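# Slide out the plain box's tray, keep banded box closed

## Task

Push the inner tray of the slide box that has no band out of its sleeve so that several centimetres of it stick out, and leave it like that. A smaller extension still counts for something, and more the farther out it is. When finished, the other (banded) slide box has to sit upright with its tray fully closed, or the task is failed.

## Robot and tools

Robot: two arms, left_arm and right_arm, each ending in a two-finger gripper. Arm names do not match image sides.

Frame: every pose, velocity and target uses the scene frame. Its origin is at table-top height, halfway between the nominal arm bases. +x points out over the table, +z up, and left_arm is on the +y side. Real bases sit slightly off nominal; a BASES line, if present, gives their calibrated places. Reported hand positions and orientations can be wrong by a few centimetres, worse at long reach.

Gripper axes: the fingers point along the gripper's +z and close along its y. end_effector_position is the point between the pads, under 1 cm behind the tips.

The row format (used by execute_actions and move): 16 plain numbers, always both arms even if one is idle. First left_arm: x, y, z (metres), qw, qx, qy, qz (unit quaternion, w first), opening; then the same eight for right_arm. Position and quaternion are an absolute pose in the scene frame, not offsets. Opening runs from -1 (shut) to +1 (fully open); pad gap is about 87 mm at +1, 69 at +0.5, 43 at 0, 18 at -0.5, 0 at -1. To keep an orientation, repeat one fixed quaternion rather than copying a drifted reported one. To hold an idle arm still, resend its last reported full pose and the opening it should have every call. To leave a gripper alone, resend its present command; 0 is itself a command.

execute_actions(actions, cameras): actions is a list of actions; each action is up to 15 rows, one per 1/30 s step, the last row held for the rest of its 15 steps. Each arm's target must lie within 0.6 m of that gripper's current position along each of its own axes, or the action is refused for both arms; a malformed first action or one failing this check refuses the whole call. An empty list just reports everything. cameras picks images: omitted, null or ["all"] gives all, [] none; names are cam_high, cam_low, cam_left_wrist, cam_right_wrist (each 896x504). An unknown name invalidates the call.

move(target, speed, blend, opening_speed, blocking, cameras): target is one 16-number row or up to 15 rows, with no 0.6 m check. Each gripper travels in a straight line from its Hand target to the pose, turning the short way. speed is m/s per arm path, 0.002 to 0.5, default 0.25 (rotation up to twice that in rad/s); one value or one per target. blend (m) rounds corners between listed targets; 0 stops at each. opening_speed (0.2 or more per second on the opening scale) ramps the fingers. Openings of the first row are sent at once; later rows' openings are applied after all arms stop there. The whole move is capped at 10 s. blocking=false returns after about 0.5 s while it keeps running; a new move takes over from the current point. Paths ignore obstacles and the other arm; grippers lag and can overshoot, especially near full stretch. Avoid paths close to an arm's own base, which can flip its shoulder posture. The result adds a move: line, e.g. done, off_target, moving, held, fault, and limits (paced = pose clipped, held = steps withheld). Done means at rest within 10 mm and 2 degrees, not that contact happened or not.

wait(seconds 0 to 10, cameras): lets time pass with the last commands held; a running move continues. stop(cameras): brakes a running move. zoom_image(camera, region=[x0,y0,x1,y1] pixels, top-left origin, at most 504x504): enlarges part of that camera's latest image. finished_scene(scene): ends the current scene, giving its number; irreversible, and the goal must hold without the robot.

Controller behaviour: each step it limits the command to 100 mm and 20 degrees from the measured pose, then does damped IK, favouring position. One action may fall short; after it the arm heads to the Hand target shown, so send the remainder next. Friction and gravity can leave the hand low, short or tilted, and small moves may go sideways or backwards; check pose after every move and correct tilt. The clearance check may hold commands that bring an arm near the other's forearm, but not gripper-to-gripper contact.

Reading results: positions in metres, quaternions wxyz. grip_measured is on the opening scale (the last Joint positions number per arm is the same on 0..1). Readings may be off by about 1 mm. To grip, command about 0.04 below grip_measured at first contact for full force (up to about 20 N per pad); less gives a lighter grip. Joint torques follow joint order, positive toward larger angles, including gravity, with offsets and noise; joints 1 to 3 wrap at ±28 N m. Velocities within noise are omitted, Hand target appears only when off by more than 2 mm or 1 degree, and Tool commands shows current gripper commands. Execute_actions results list some step positions. Joint ranges (rad): waist -2.618 to 3.054, shoulder 0.000 to 3.142, elbow 0.000 to 3.142 (straight at 2.901), wrist pitch -1.571 to 1.571, wrist yaw -1.571 to 1.571, wrist roll -2.094 to 2.094.

Heat: holding loads, stretching out or pushing at unreachable poses warms motors, even during thinking. MOTOR HOT appears at 75 °C; at 90 °C the arm folds and idles; at 100 °C it goes limp.

Avoid: dropping or releasing moving parts, fast impacts, hard pushes, arm-to-arm collisions (may end the scene), arm stops, anything leaving the table, upsetting or opening the banded box. Random tugs or nudges may occur on held or loose items.

Each tool is called as name(argument=value, ...) on one line, values as JSON.

## Session

execute_actions(actions=[])

zoom_image(camera="cam_high", region=[240, 90, 700, 348])

Scene clock: 0.00 s.
left_arm: end_effector_position=(+0.2809, +0.4009, +0.3110) grip_measured=+0.984 end_effector_quat_wxyz=(+0.435, -0.082, +0.881, -0.168) | right_arm: end_effector_position=(+0.1006, -0.3138, +0.1112) grip_measured=+1.000 end_effector_quat_wxyz=(-0.129, +0.700, -0.696, -0.092)
Joint positions: left_arm=[0.814 1.156 1.325 -1.117 0.802 0.324 0.992] | right_arm=[-0.462 1.148 0.865 -1.388 -0.302 -2.07 1]
Joint velocities: within noise
Joint torques (N m): no reading
Heat: left arm: 25 °C; right arm: 33 °C.
Hand target: left_arm +0.2797, +0.3993, +0.3125; +0.435, -0.082, +0.881, -0.170 | right_arm +0.1037, -0.3157, +0.1145; -0.131, +0.701, -0.696, -0.083
Tool commands: left_gripper/opening=+1.0 right_gripper/opening=+1.0

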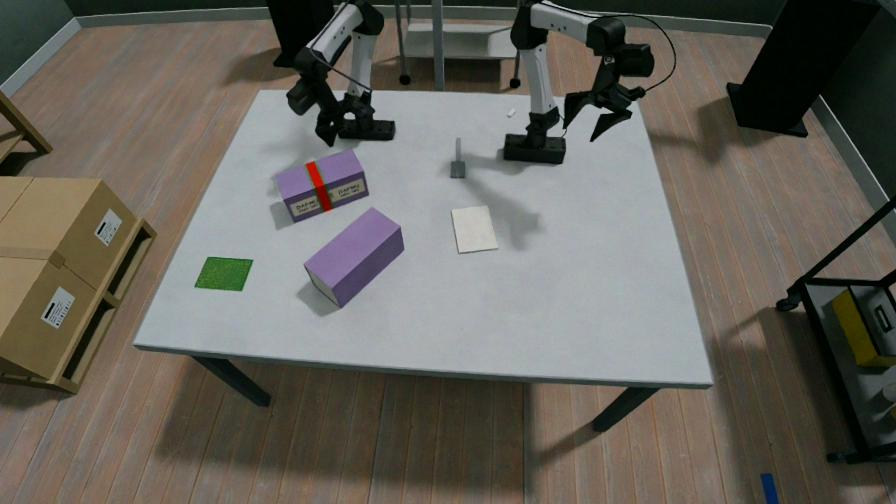

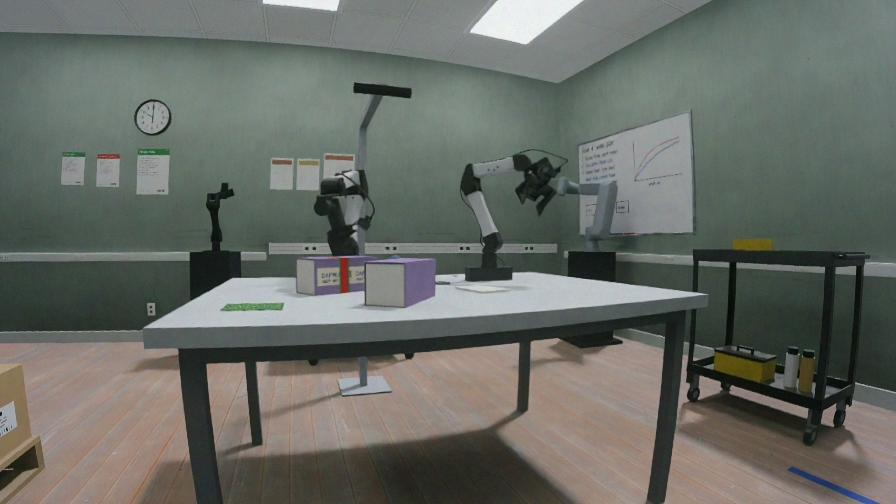

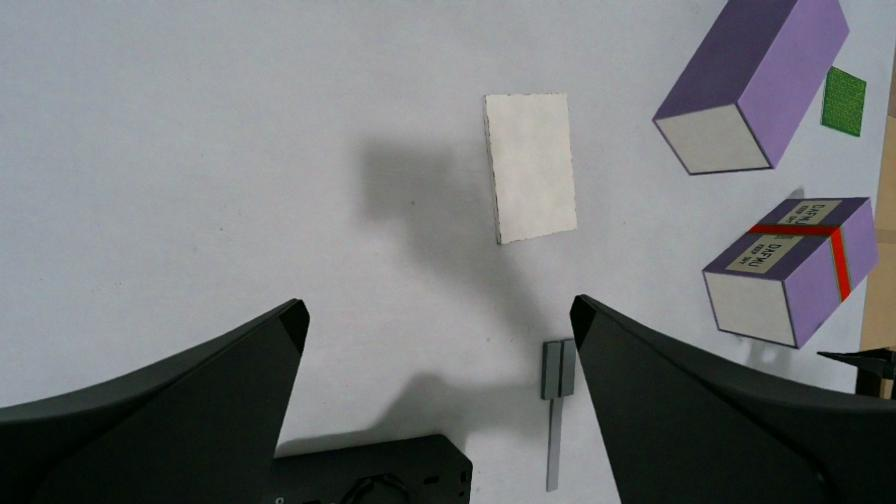

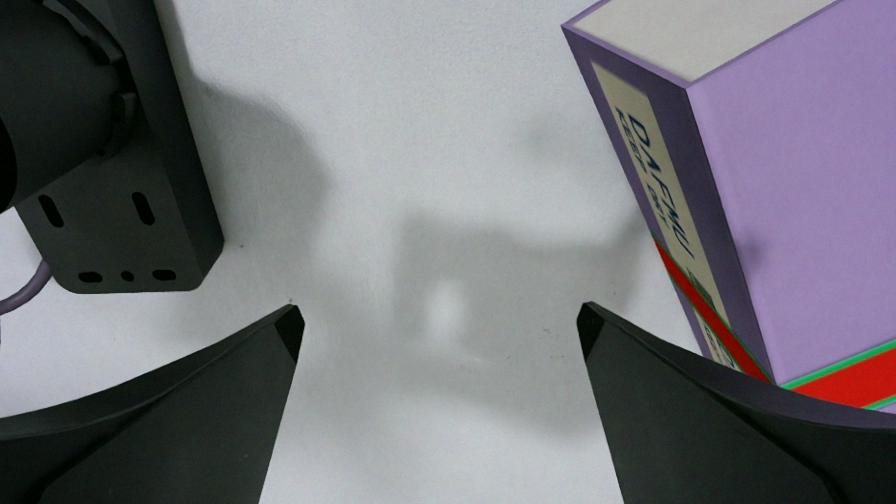

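Scaled by 1.096 from the camera's 896x504 image, which has a finer 1280x720 frame.

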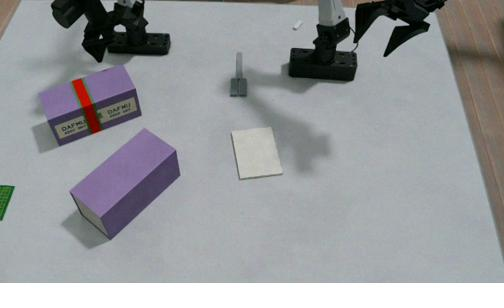

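move(target=[[0.26,0.20,0.22,0.604,0.262,0.720,-0.220,-1, 0.20,-0.31,0.26,0.342,0,0.940,0,-1],[0.28,-0.04,0.13,0.604,0.262,0.720,-0.220,-1, 0.42,-0.26,0.22,0.1227,0.339,0.932,-0.0446,-1]], speed=0.2)

Scene clock: 40.30 s.
left_arm: end_effector_position=(+0.2773, -0.0327, +0.1260) grip_measured=-1.000 end_effector_quat_wxyz=(+0.599, +0.270, +0.723, -0.216) | right_arm: end_effector_position=(+0.4184, -0.2604, +0.2123) grip_measured=-0.959 end_effector_quat_wxyz=(+0.180, +0.333, +0.925, -0.018)
Joint positions: left_arm=[-1.091 1.701 0.511 0.982 -0.41 -0.073 0] | right_arm=[0.011 2.334 2.66 -1.565 0.152 0.66 0.021]
Joint torques (N m): left_arm=[-0.43 -5.16 7.91 1.86 -0.12 -0.12] | right_arm=[-0.28 -10.02 7.54 0.95 0.2 0.16]
Heat: left arm: 26 °C; right arm: 38 °C.
Hand target: left_arm +0.2798, -0.0398, +0.1301; +0.604, +0.262, +0.720, -0.220 | right_arm +0.4194, -0.2600, +0.2195; +0.191, +0.335, +0.922, -0.019
Off the commanded pose: left_arm 0.009 m, 1 deg | right_arm 0.008 m, 7 deg.
joint sent to its limit (right arm) — joint 4 (wrist pitch), lower limit. The joint targets are off in orientation, not in position.
move: off_target (right_arm)

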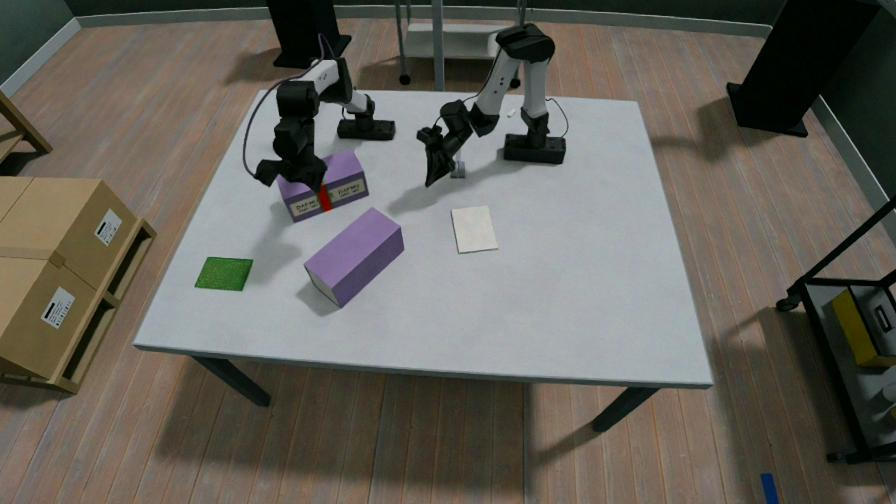

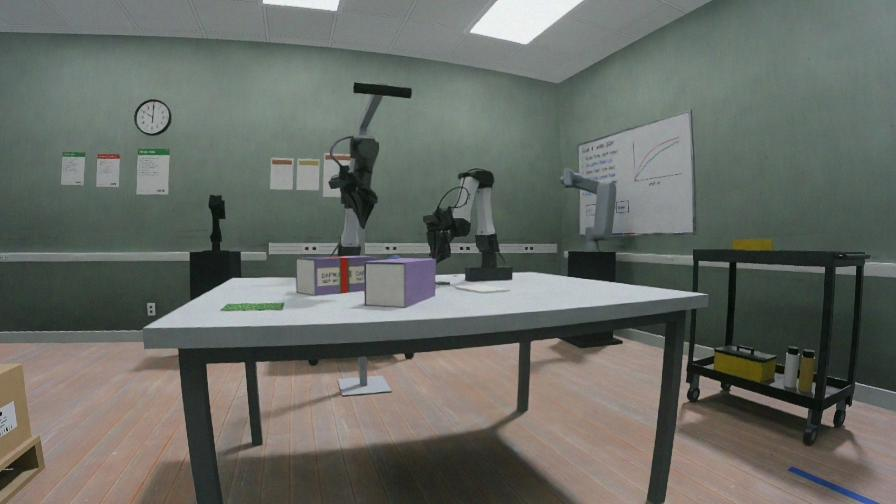

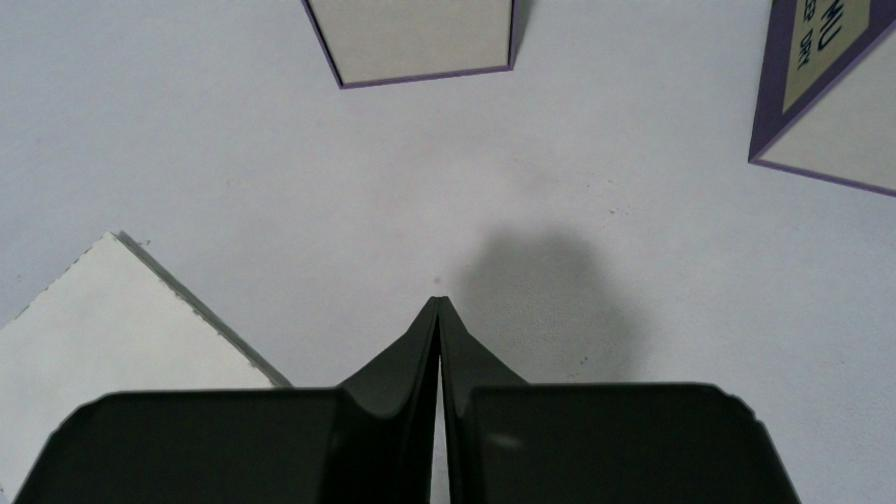

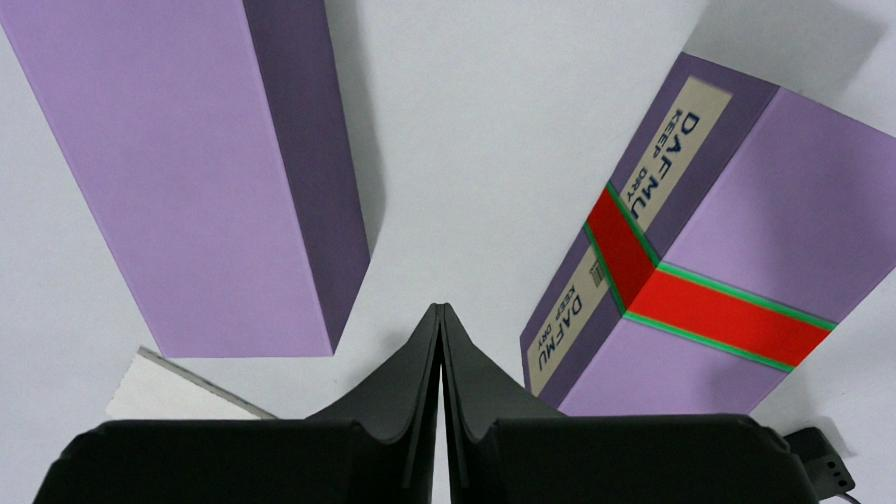

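move(target=[0.345,-0.092,0.065,0.68,0.195,0.68,-0.195,-1, 0.49,-0.172,0.165,0.1227,0.306,0.942,-0.0446,-1], speed=0.12)

Scene clock: 82.60 s.
left_arm: end_effector_position=(+0.3385, -0.0926, +0.0670) grip_measured=-1.000 end_effector_quat_wxyz=(+0.674, +0.202, +0.681, -0.201) | right_arm: end_effector_position=(+0.4796, -0.1716, +0.1542) grip_measured=-0.959 end_effector_quat_wxyz=(+0.217, +0.298, +0.930, +0.010)
Joint positions: left_arm=[-1.074 2.328 0.834 1.481 -0.527 -0.007 0] | right_arm=[0.181 2.572 2.833 -1.429 0.177 0.749 0.021]
Joint torques (N m): left_arm=[0.84 -8.62 5.65 1.87 -0.04 -0.04] | right_arm=[-0.69 -11.43 7.87 1.48 0.21 0.13]
Hand target: left_arm +0.3448, -0.0918, +0.0651; +0.680, +0.195, +0.680, -0.195 | right_arm +0.4888, -0.1721, +0.1648; +0.242, +0.303, +0.922, +0.017
Off the commanded pose: left_arm 0.007 m, 1 deg | right_arm 0.015 m, 13 deg.
elbow stopped short (right arm): the move would have taken joint 3 (elbow) straighter than the controller allows.
move: off_target (right_arm)

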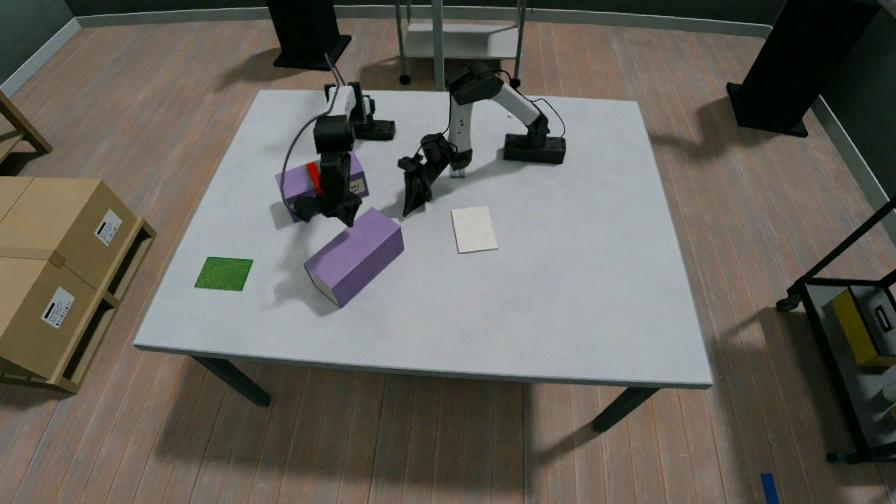

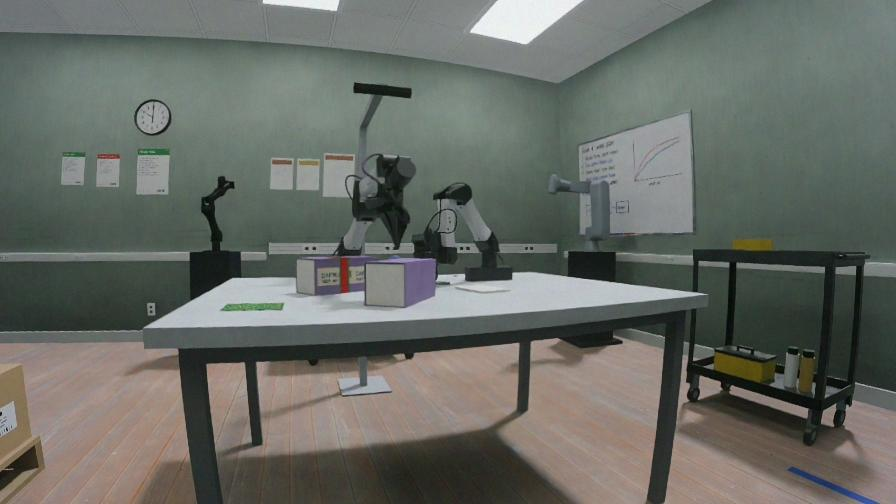

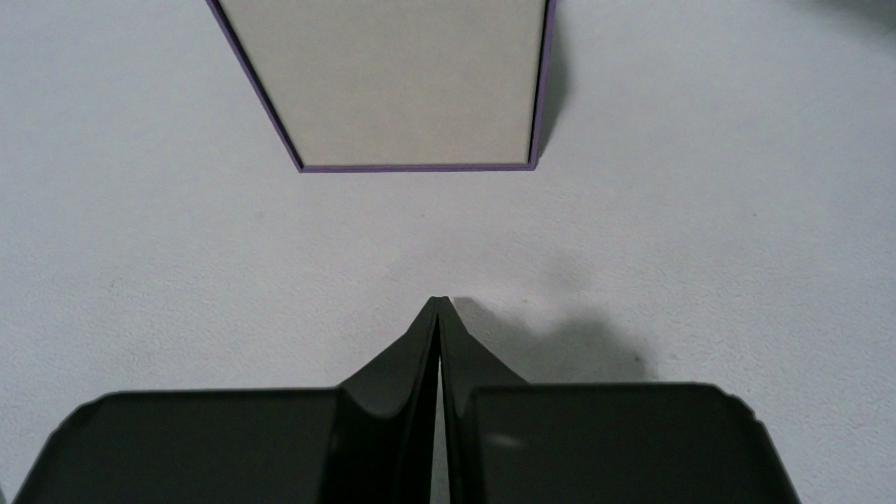

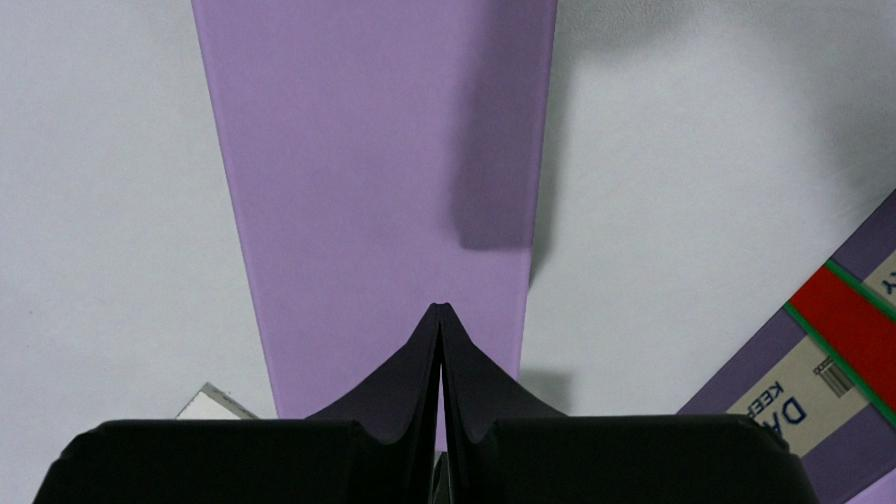

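move(target=[0.351,-0.088,0.062,0.68,0.195,0.68,-0.195,-1, 0.475,-0.144,0.125,0.05,0.309,0.949,-0.016,-1], speed=0.08)

Scene clock: 108.17 s.
left_arm: end_effector_position=(+0.3466, -0.0864, +0.0664) grip_measured=-1.000 end_effector_quat_wxyz=(+0.678, +0.195, +0.682, -0.196) | right_arm: end_effector_position=(+0.4765, -0.1530, +0.1269) grip_measured=-0.959 end_effector_quat_wxyz=(+0.173, +0.315, +0.933, +0.036)
Joint positions: left_arm=[-1.054 2.335 0.835 1.494 -0.526 -0.006 0] | right_arm=[0.188 2.63 2.84 -1.44 0.1 0.805 0.021]
Joint torques (N m): left_arm=[0.9 -8.32 5.75 1.84 0.08 -0.02] | right_arm=[-0.03 -10.52 7.32 0.9 -0.18 0.12]
Hand target: left_arm +0.3509, -0.0878, +0.0621; +0.680, +0.195, +0.680, -0.195 | right_arm +0.4743, -0.1442, +0.1248; +0.164, +0.313, +0.934, +0.047
Off the commanded pose: left_arm 0.006 m, 0 deg | right_arm 0.009 m, 15 deg.
elbow stopped short (right arm): the move would have taken joint 3 (elbow) straighter than the controller allows.
move: off_target (right_arm)

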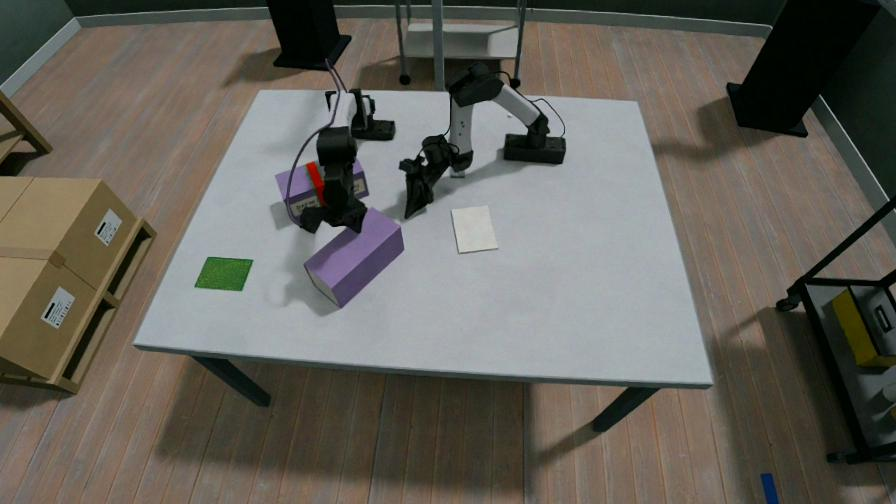

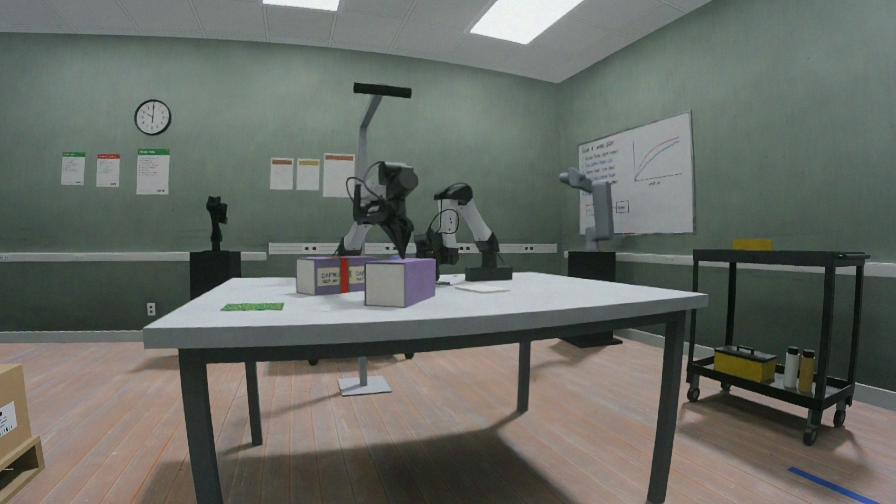

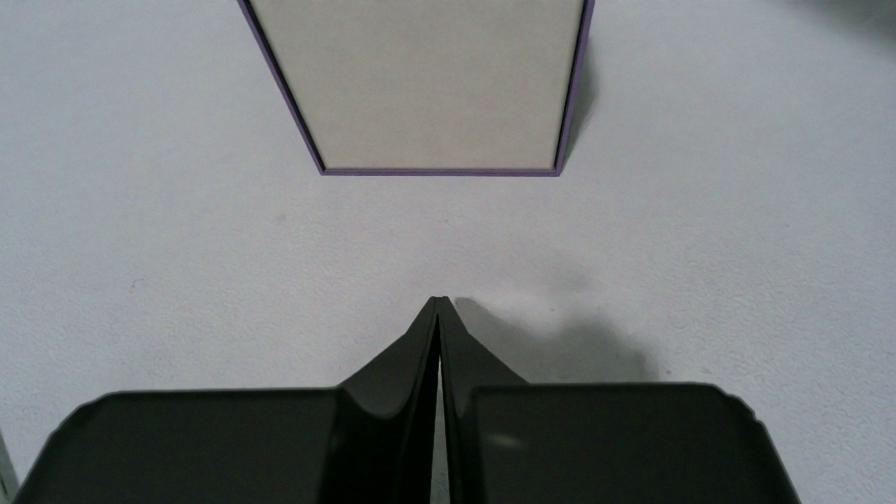

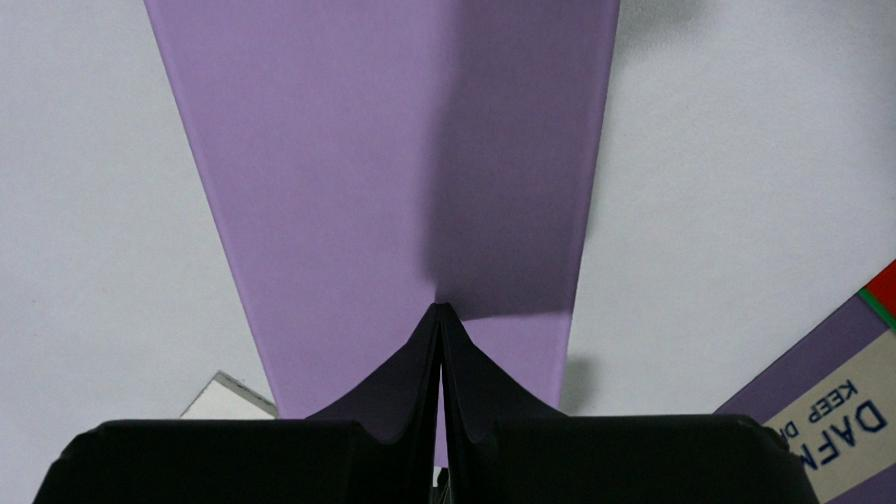

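move(target=[0.380,-0.107,0.058,0.68,0.195,0.68,-0.195,-1, 0.475,-0.148,0.06,0.08,0.315,0.945,-0.0,-1], speed=0.05)

Scene clock: 118.60 s.
left_arm: end_effector_position=(+0.3755, -0.1055, +0.0659) grip_measured=-1.000 end_effector_quat_wxyz=(+0.682, +0.191, +0.678, -0.199) | right_arm: end_effector_position=(+0.4763, -0.1529, +0.1230) grip_measured=-0.959 end_effector_quat_wxyz=(+0.168, +0.316, +0.933, +0.036)
Joint positions: left_arm=[-1.011 2.395 0.975 1.43 -0.484 -0.005 0] | right_arm=[0.186 2.665 2.897 -1.471 0.094 0.806 0.021]
Joint torques (N m): left_arm=[0.92 -9.35 6.34 1.7 0.12 -0.03] | right_arm=[-0.47 -3.63 2.07 1.3 -0.12 0.12]
Heat: left arm: 31 °C; right arm: 41 °C.
Hand target: left_arm +0.3798, -0.1066, +0.0581; +0.680, +0.195, +0.680, -0.195 | right_arm +0.4699, -0.1490, +0.0617; +0.110, +0.317, +0.942, +0.016
Off the commanded pose: left_arm 0.009 m, 1 deg | right_arm 0.063 m, 11 deg.
elbow read too straight (right arm): the controller reads joint 3 (elbow) straighter than it allows; while it does, the hand can move without a command.
move: off_target (right_arm)

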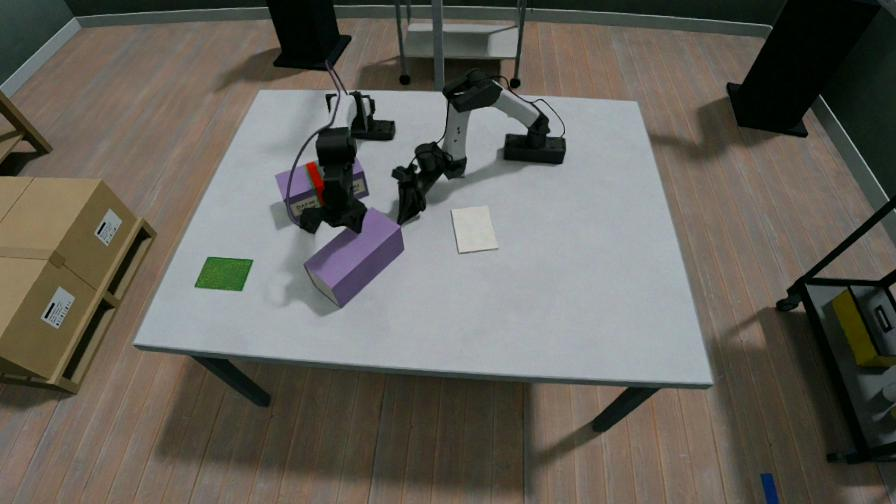

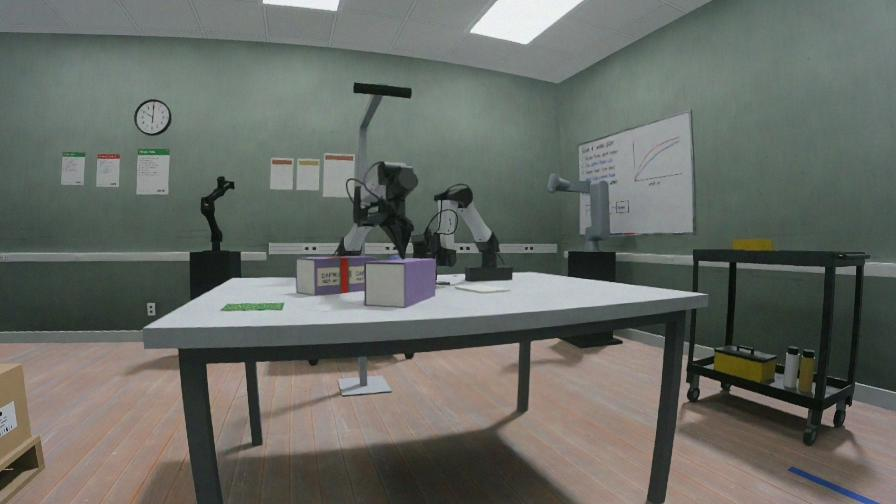

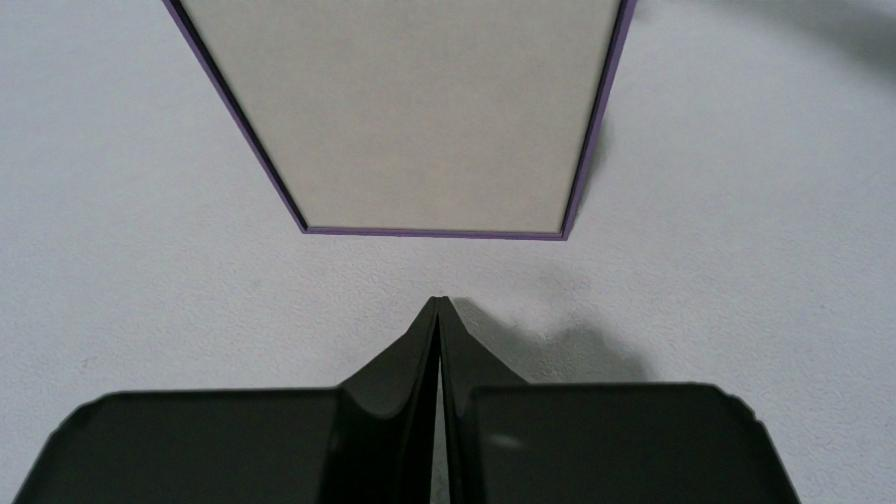

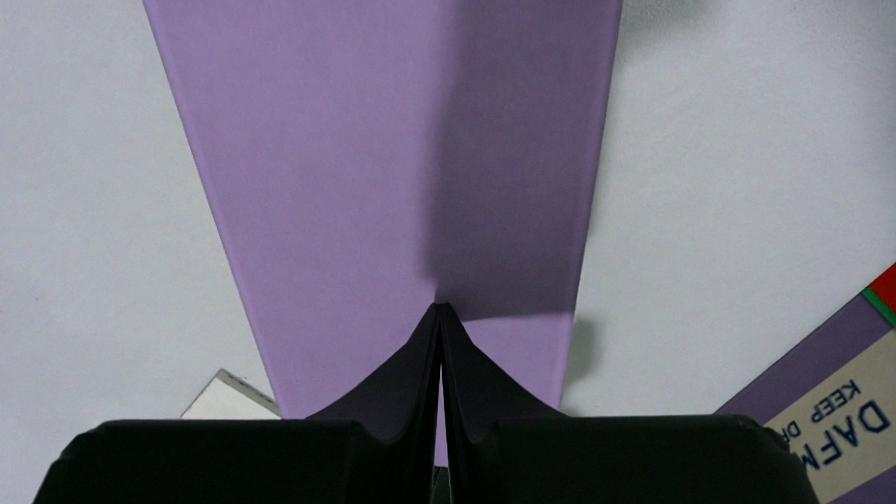

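move(target=[0.380,-0.107,0.058,0.68,0.195,0.68,-0.195,-1, 0.465,-0.148,0.125,0.25,0.31,0.918,-0.03,-1], speed=0.05, cameras=["cam_right_wrist"])

move(target=[0.380,-0.107,0.058,0.68,0.195,0.68,-0.195,-1, 0.465,-0.148,0.065,0.25,0.31,0.918,-0.03,-1], speed=0.05, cameras=["cam_right_wrist"])

Scene clock: 134.23 s.
Off the commanded pose: left_arm 0.009 m, 1 deg | right_arm 0.011 m, 2 deg.
move: off_target (right_arm)
Images, in order: cam_right_wrist.

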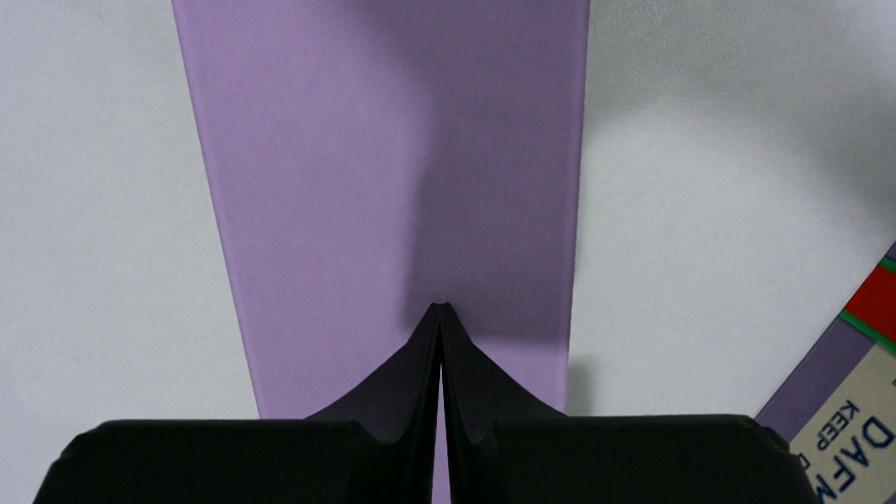

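Scene clock: 135.97 s.
left_arm: end_effector_position=(+0.3754, -0.1058, +0.0657) grip_measured=-1.000 end_effector_quat_wxyz=(+0.681, +0.192, +0.678, -0.200) | right_arm: end_effector_position=(+0.4844, -0.1510, +0.1248) grip_measured=-0.959 end_effector_quat_wxyz=(+0.316, +0.318, +0.894, -0.004)
Joint positions: left_arm=[-1.011 2.395 0.976 1.429 -0.483 -0.005 0] | right_arm=[0.269 2.235 2.034 -0.819 0.349 0.837 0.021]
Joint torques (N m): left_arm=[0.85 -9.32 6.27 1.69 0.14 0.02] | right_arm=[-0.34 -5.08 1.84 1.13 -0.11 0.11]
Hand target: left_arm +0.3798, -0.1066, +0.0580; +0.680, +0.195, +0.680, -0.195 | right_arm +0.4623, -0.1491, +0.0687; +0.250, +0.311, +0.917, -0.030
Off the commanded pose: left_arm 0.009 m, 1 deg | right_arm 0.063 m, 9 deg.
move: off_target (right_arm)
Images, in order: cam_right_wrist.

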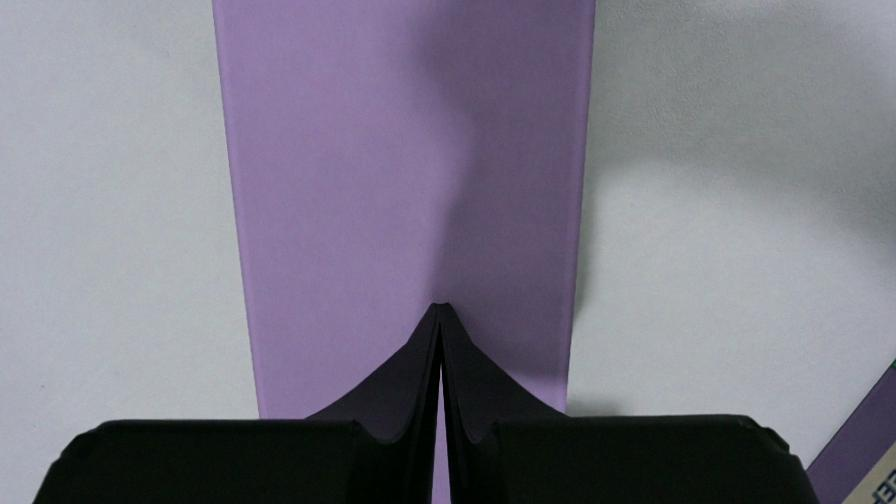

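move(target=[0.424,-0.135,0.053,0.68,0.195,0.68,-0.195,-1, 0.465,-0.148,0.04,0.25,0.31,0.918,-0.03,-1], speed=0.04)

Scene clock: 146.77 s.
left_arm: end_effector_position=(+0.4194, -0.1335, +0.0617) grip_measured=-1.000 end_effector_quat_wxyz=(+0.682, +0.191, +0.678, -0.199) | right_arm: end_effector_position=(+0.4994, -0.1471, +0.1242) grip_measured=-0.959 end_effector_quat_wxyz=(+0.347, +0.323, +0.880, +0.018)
Joint positions: left_arm=[-0.956 2.49 1.207 1.293 -0.43 -0.005 0] | right_arm=[0.269 2.222 1.972 -0.689 0.35 0.841 0.021]
Joint torques (N m): left_arm=[0.73 -10.56 7.54 1.66 0.12 -0.02] | right_arm=[-0.39 -3.47 0.99 0.66 -0.13 0.06]
Hand target: left_arm +0.4237, -0.1345, +0.0532; +0.680, +0.195, +0.680, -0.195 | right_arm +0.4615, -0.1496, +0.0478; +0.250, +0.311, +0.916, -0.030
Off the commanded pose: left_arm 0.010 m, 1 deg | right_arm 0.091 m, 13 deg.
move: off_target (right_arm)

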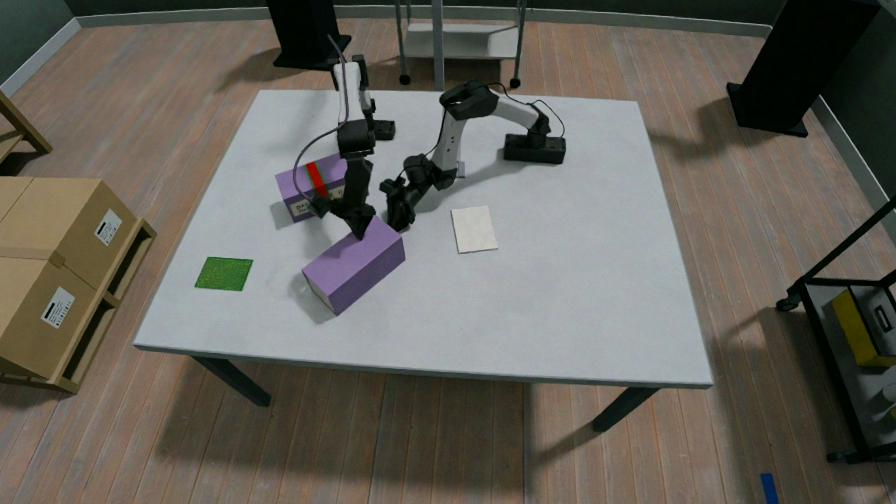

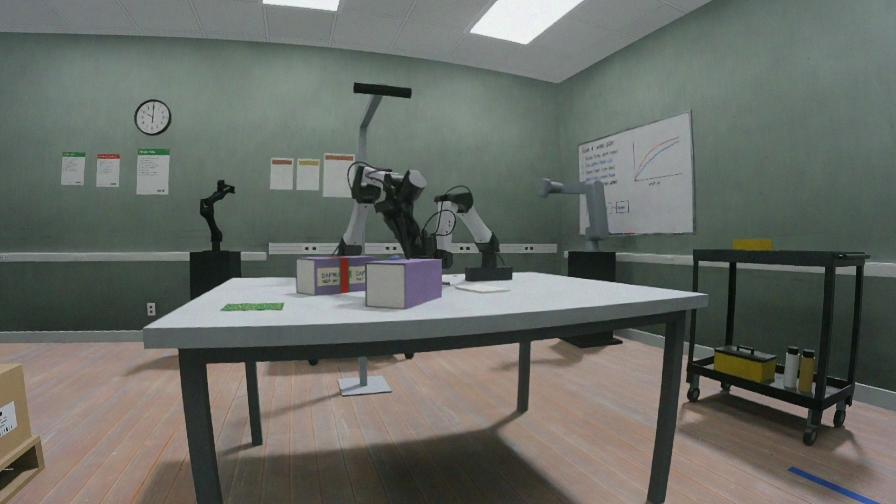

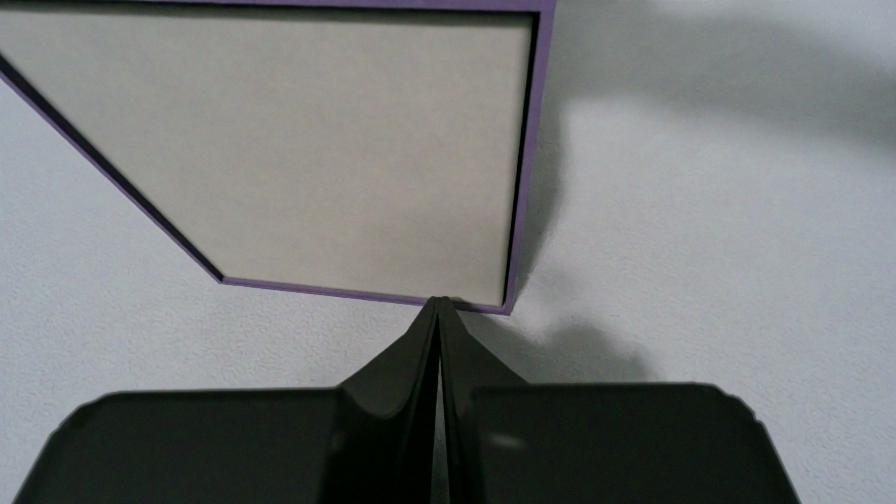

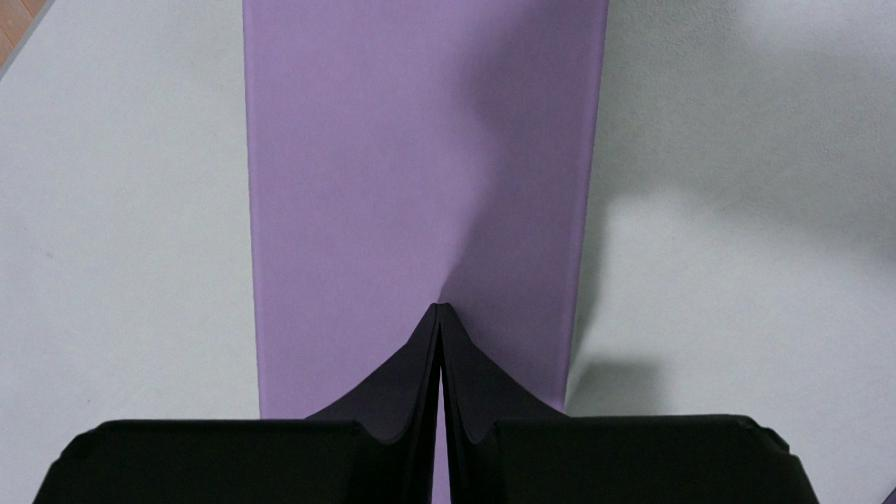

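move(target=[[0.395,-0.115,0.055,0.68,0.195,0.68,-0.195,-1, 0.47,-0.147,0.08,0.30,0.32,0.895,0.0,-1],[0.405,-0.085,0.053,0.665,0.242,0.665,-0.242,-1, 0.455,-0.147,0.06,0.27,0.32,0.905,0.0,-1]], speed=0.05)

Scene clock: 168.43 s.
left_arm: end_effector_position=(+0.4046, -0.0897, +0.0536) grip_measured=-1.000 end_effector_quat_wxyz=(+0.673, +0.234, +0.656, -0.249) | right_arm: end_effector_position=(+0.4979, -0.1454, +0.1247) grip_measured=-0.959 end_effector_quat_wxyz=(+0.367, +0.337, +0.866, +0.041)
Joint positions: left_arm=[-0.865 2.454 0.968 1.517 -0.199 -0.005 0] | right_arm=[0.269 2.159 1.842 -0.565 0.342 0.87 0.021]
Joint torques (N m): left_arm=[0.88 -14.58 2.35 1.44 0.11 0.02] | right_arm=[-0.59 -6.67 1.42 0.32 -0.29 -0.04]
Heat: left arm: 31 °C; right arm: 36 °C.
Hand target: left_arm +0.4049, -0.0849, +0.0529; +0.665, +0.242, +0.664, -0.242 | right_arm +0.4555, -0.1476, +0.0660; +0.272, +0.323, +0.907, +0.001
Off the commanded pose: left_arm 0.005 m, 2 deg | right_arm 0.078 m, 13 deg.
move: off_target (right_arm)

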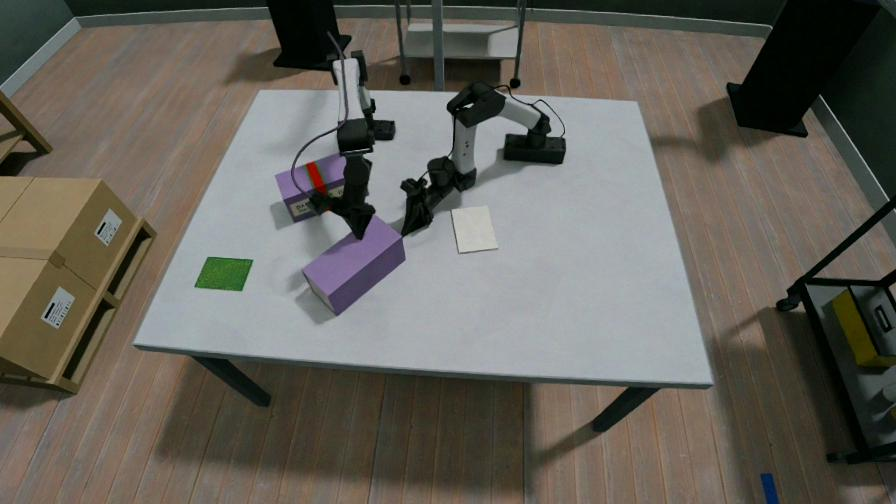

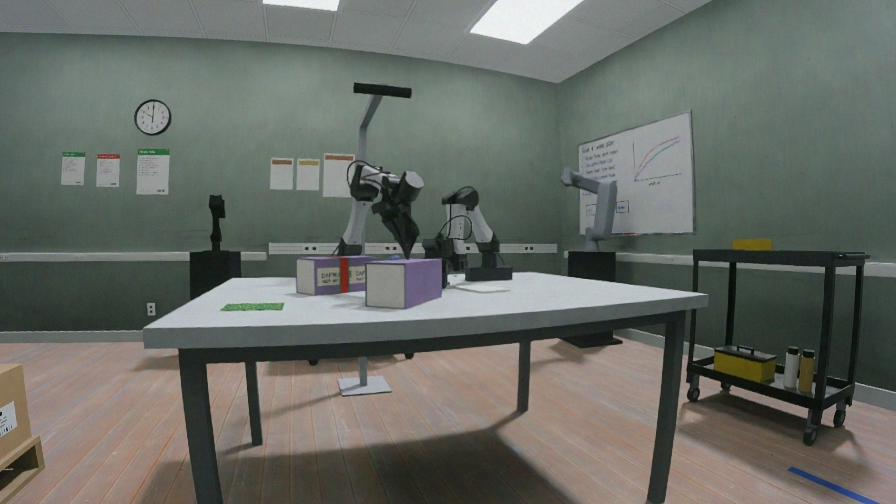

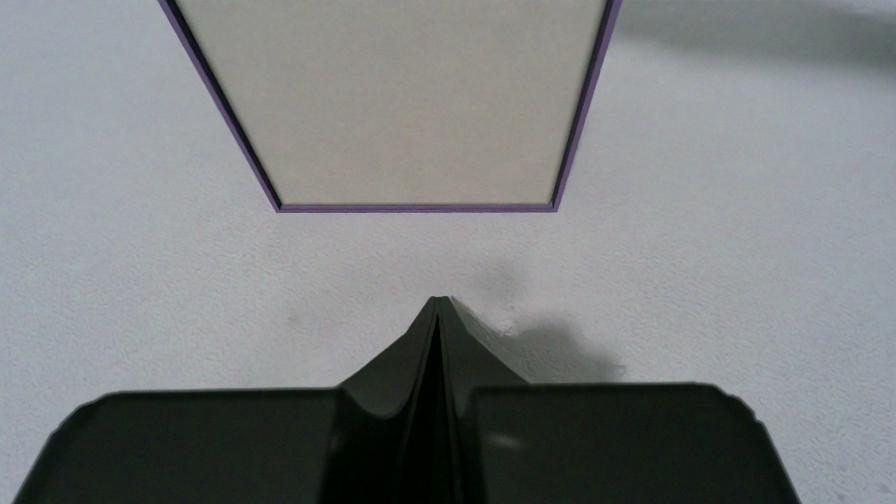

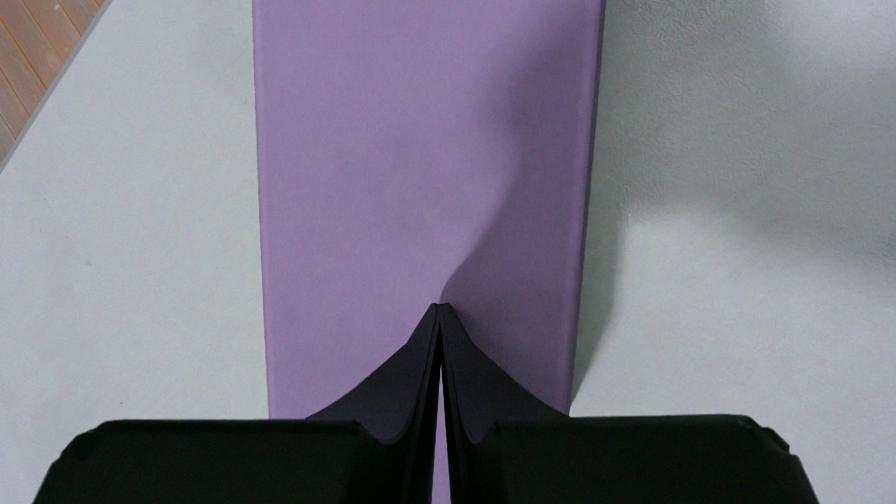

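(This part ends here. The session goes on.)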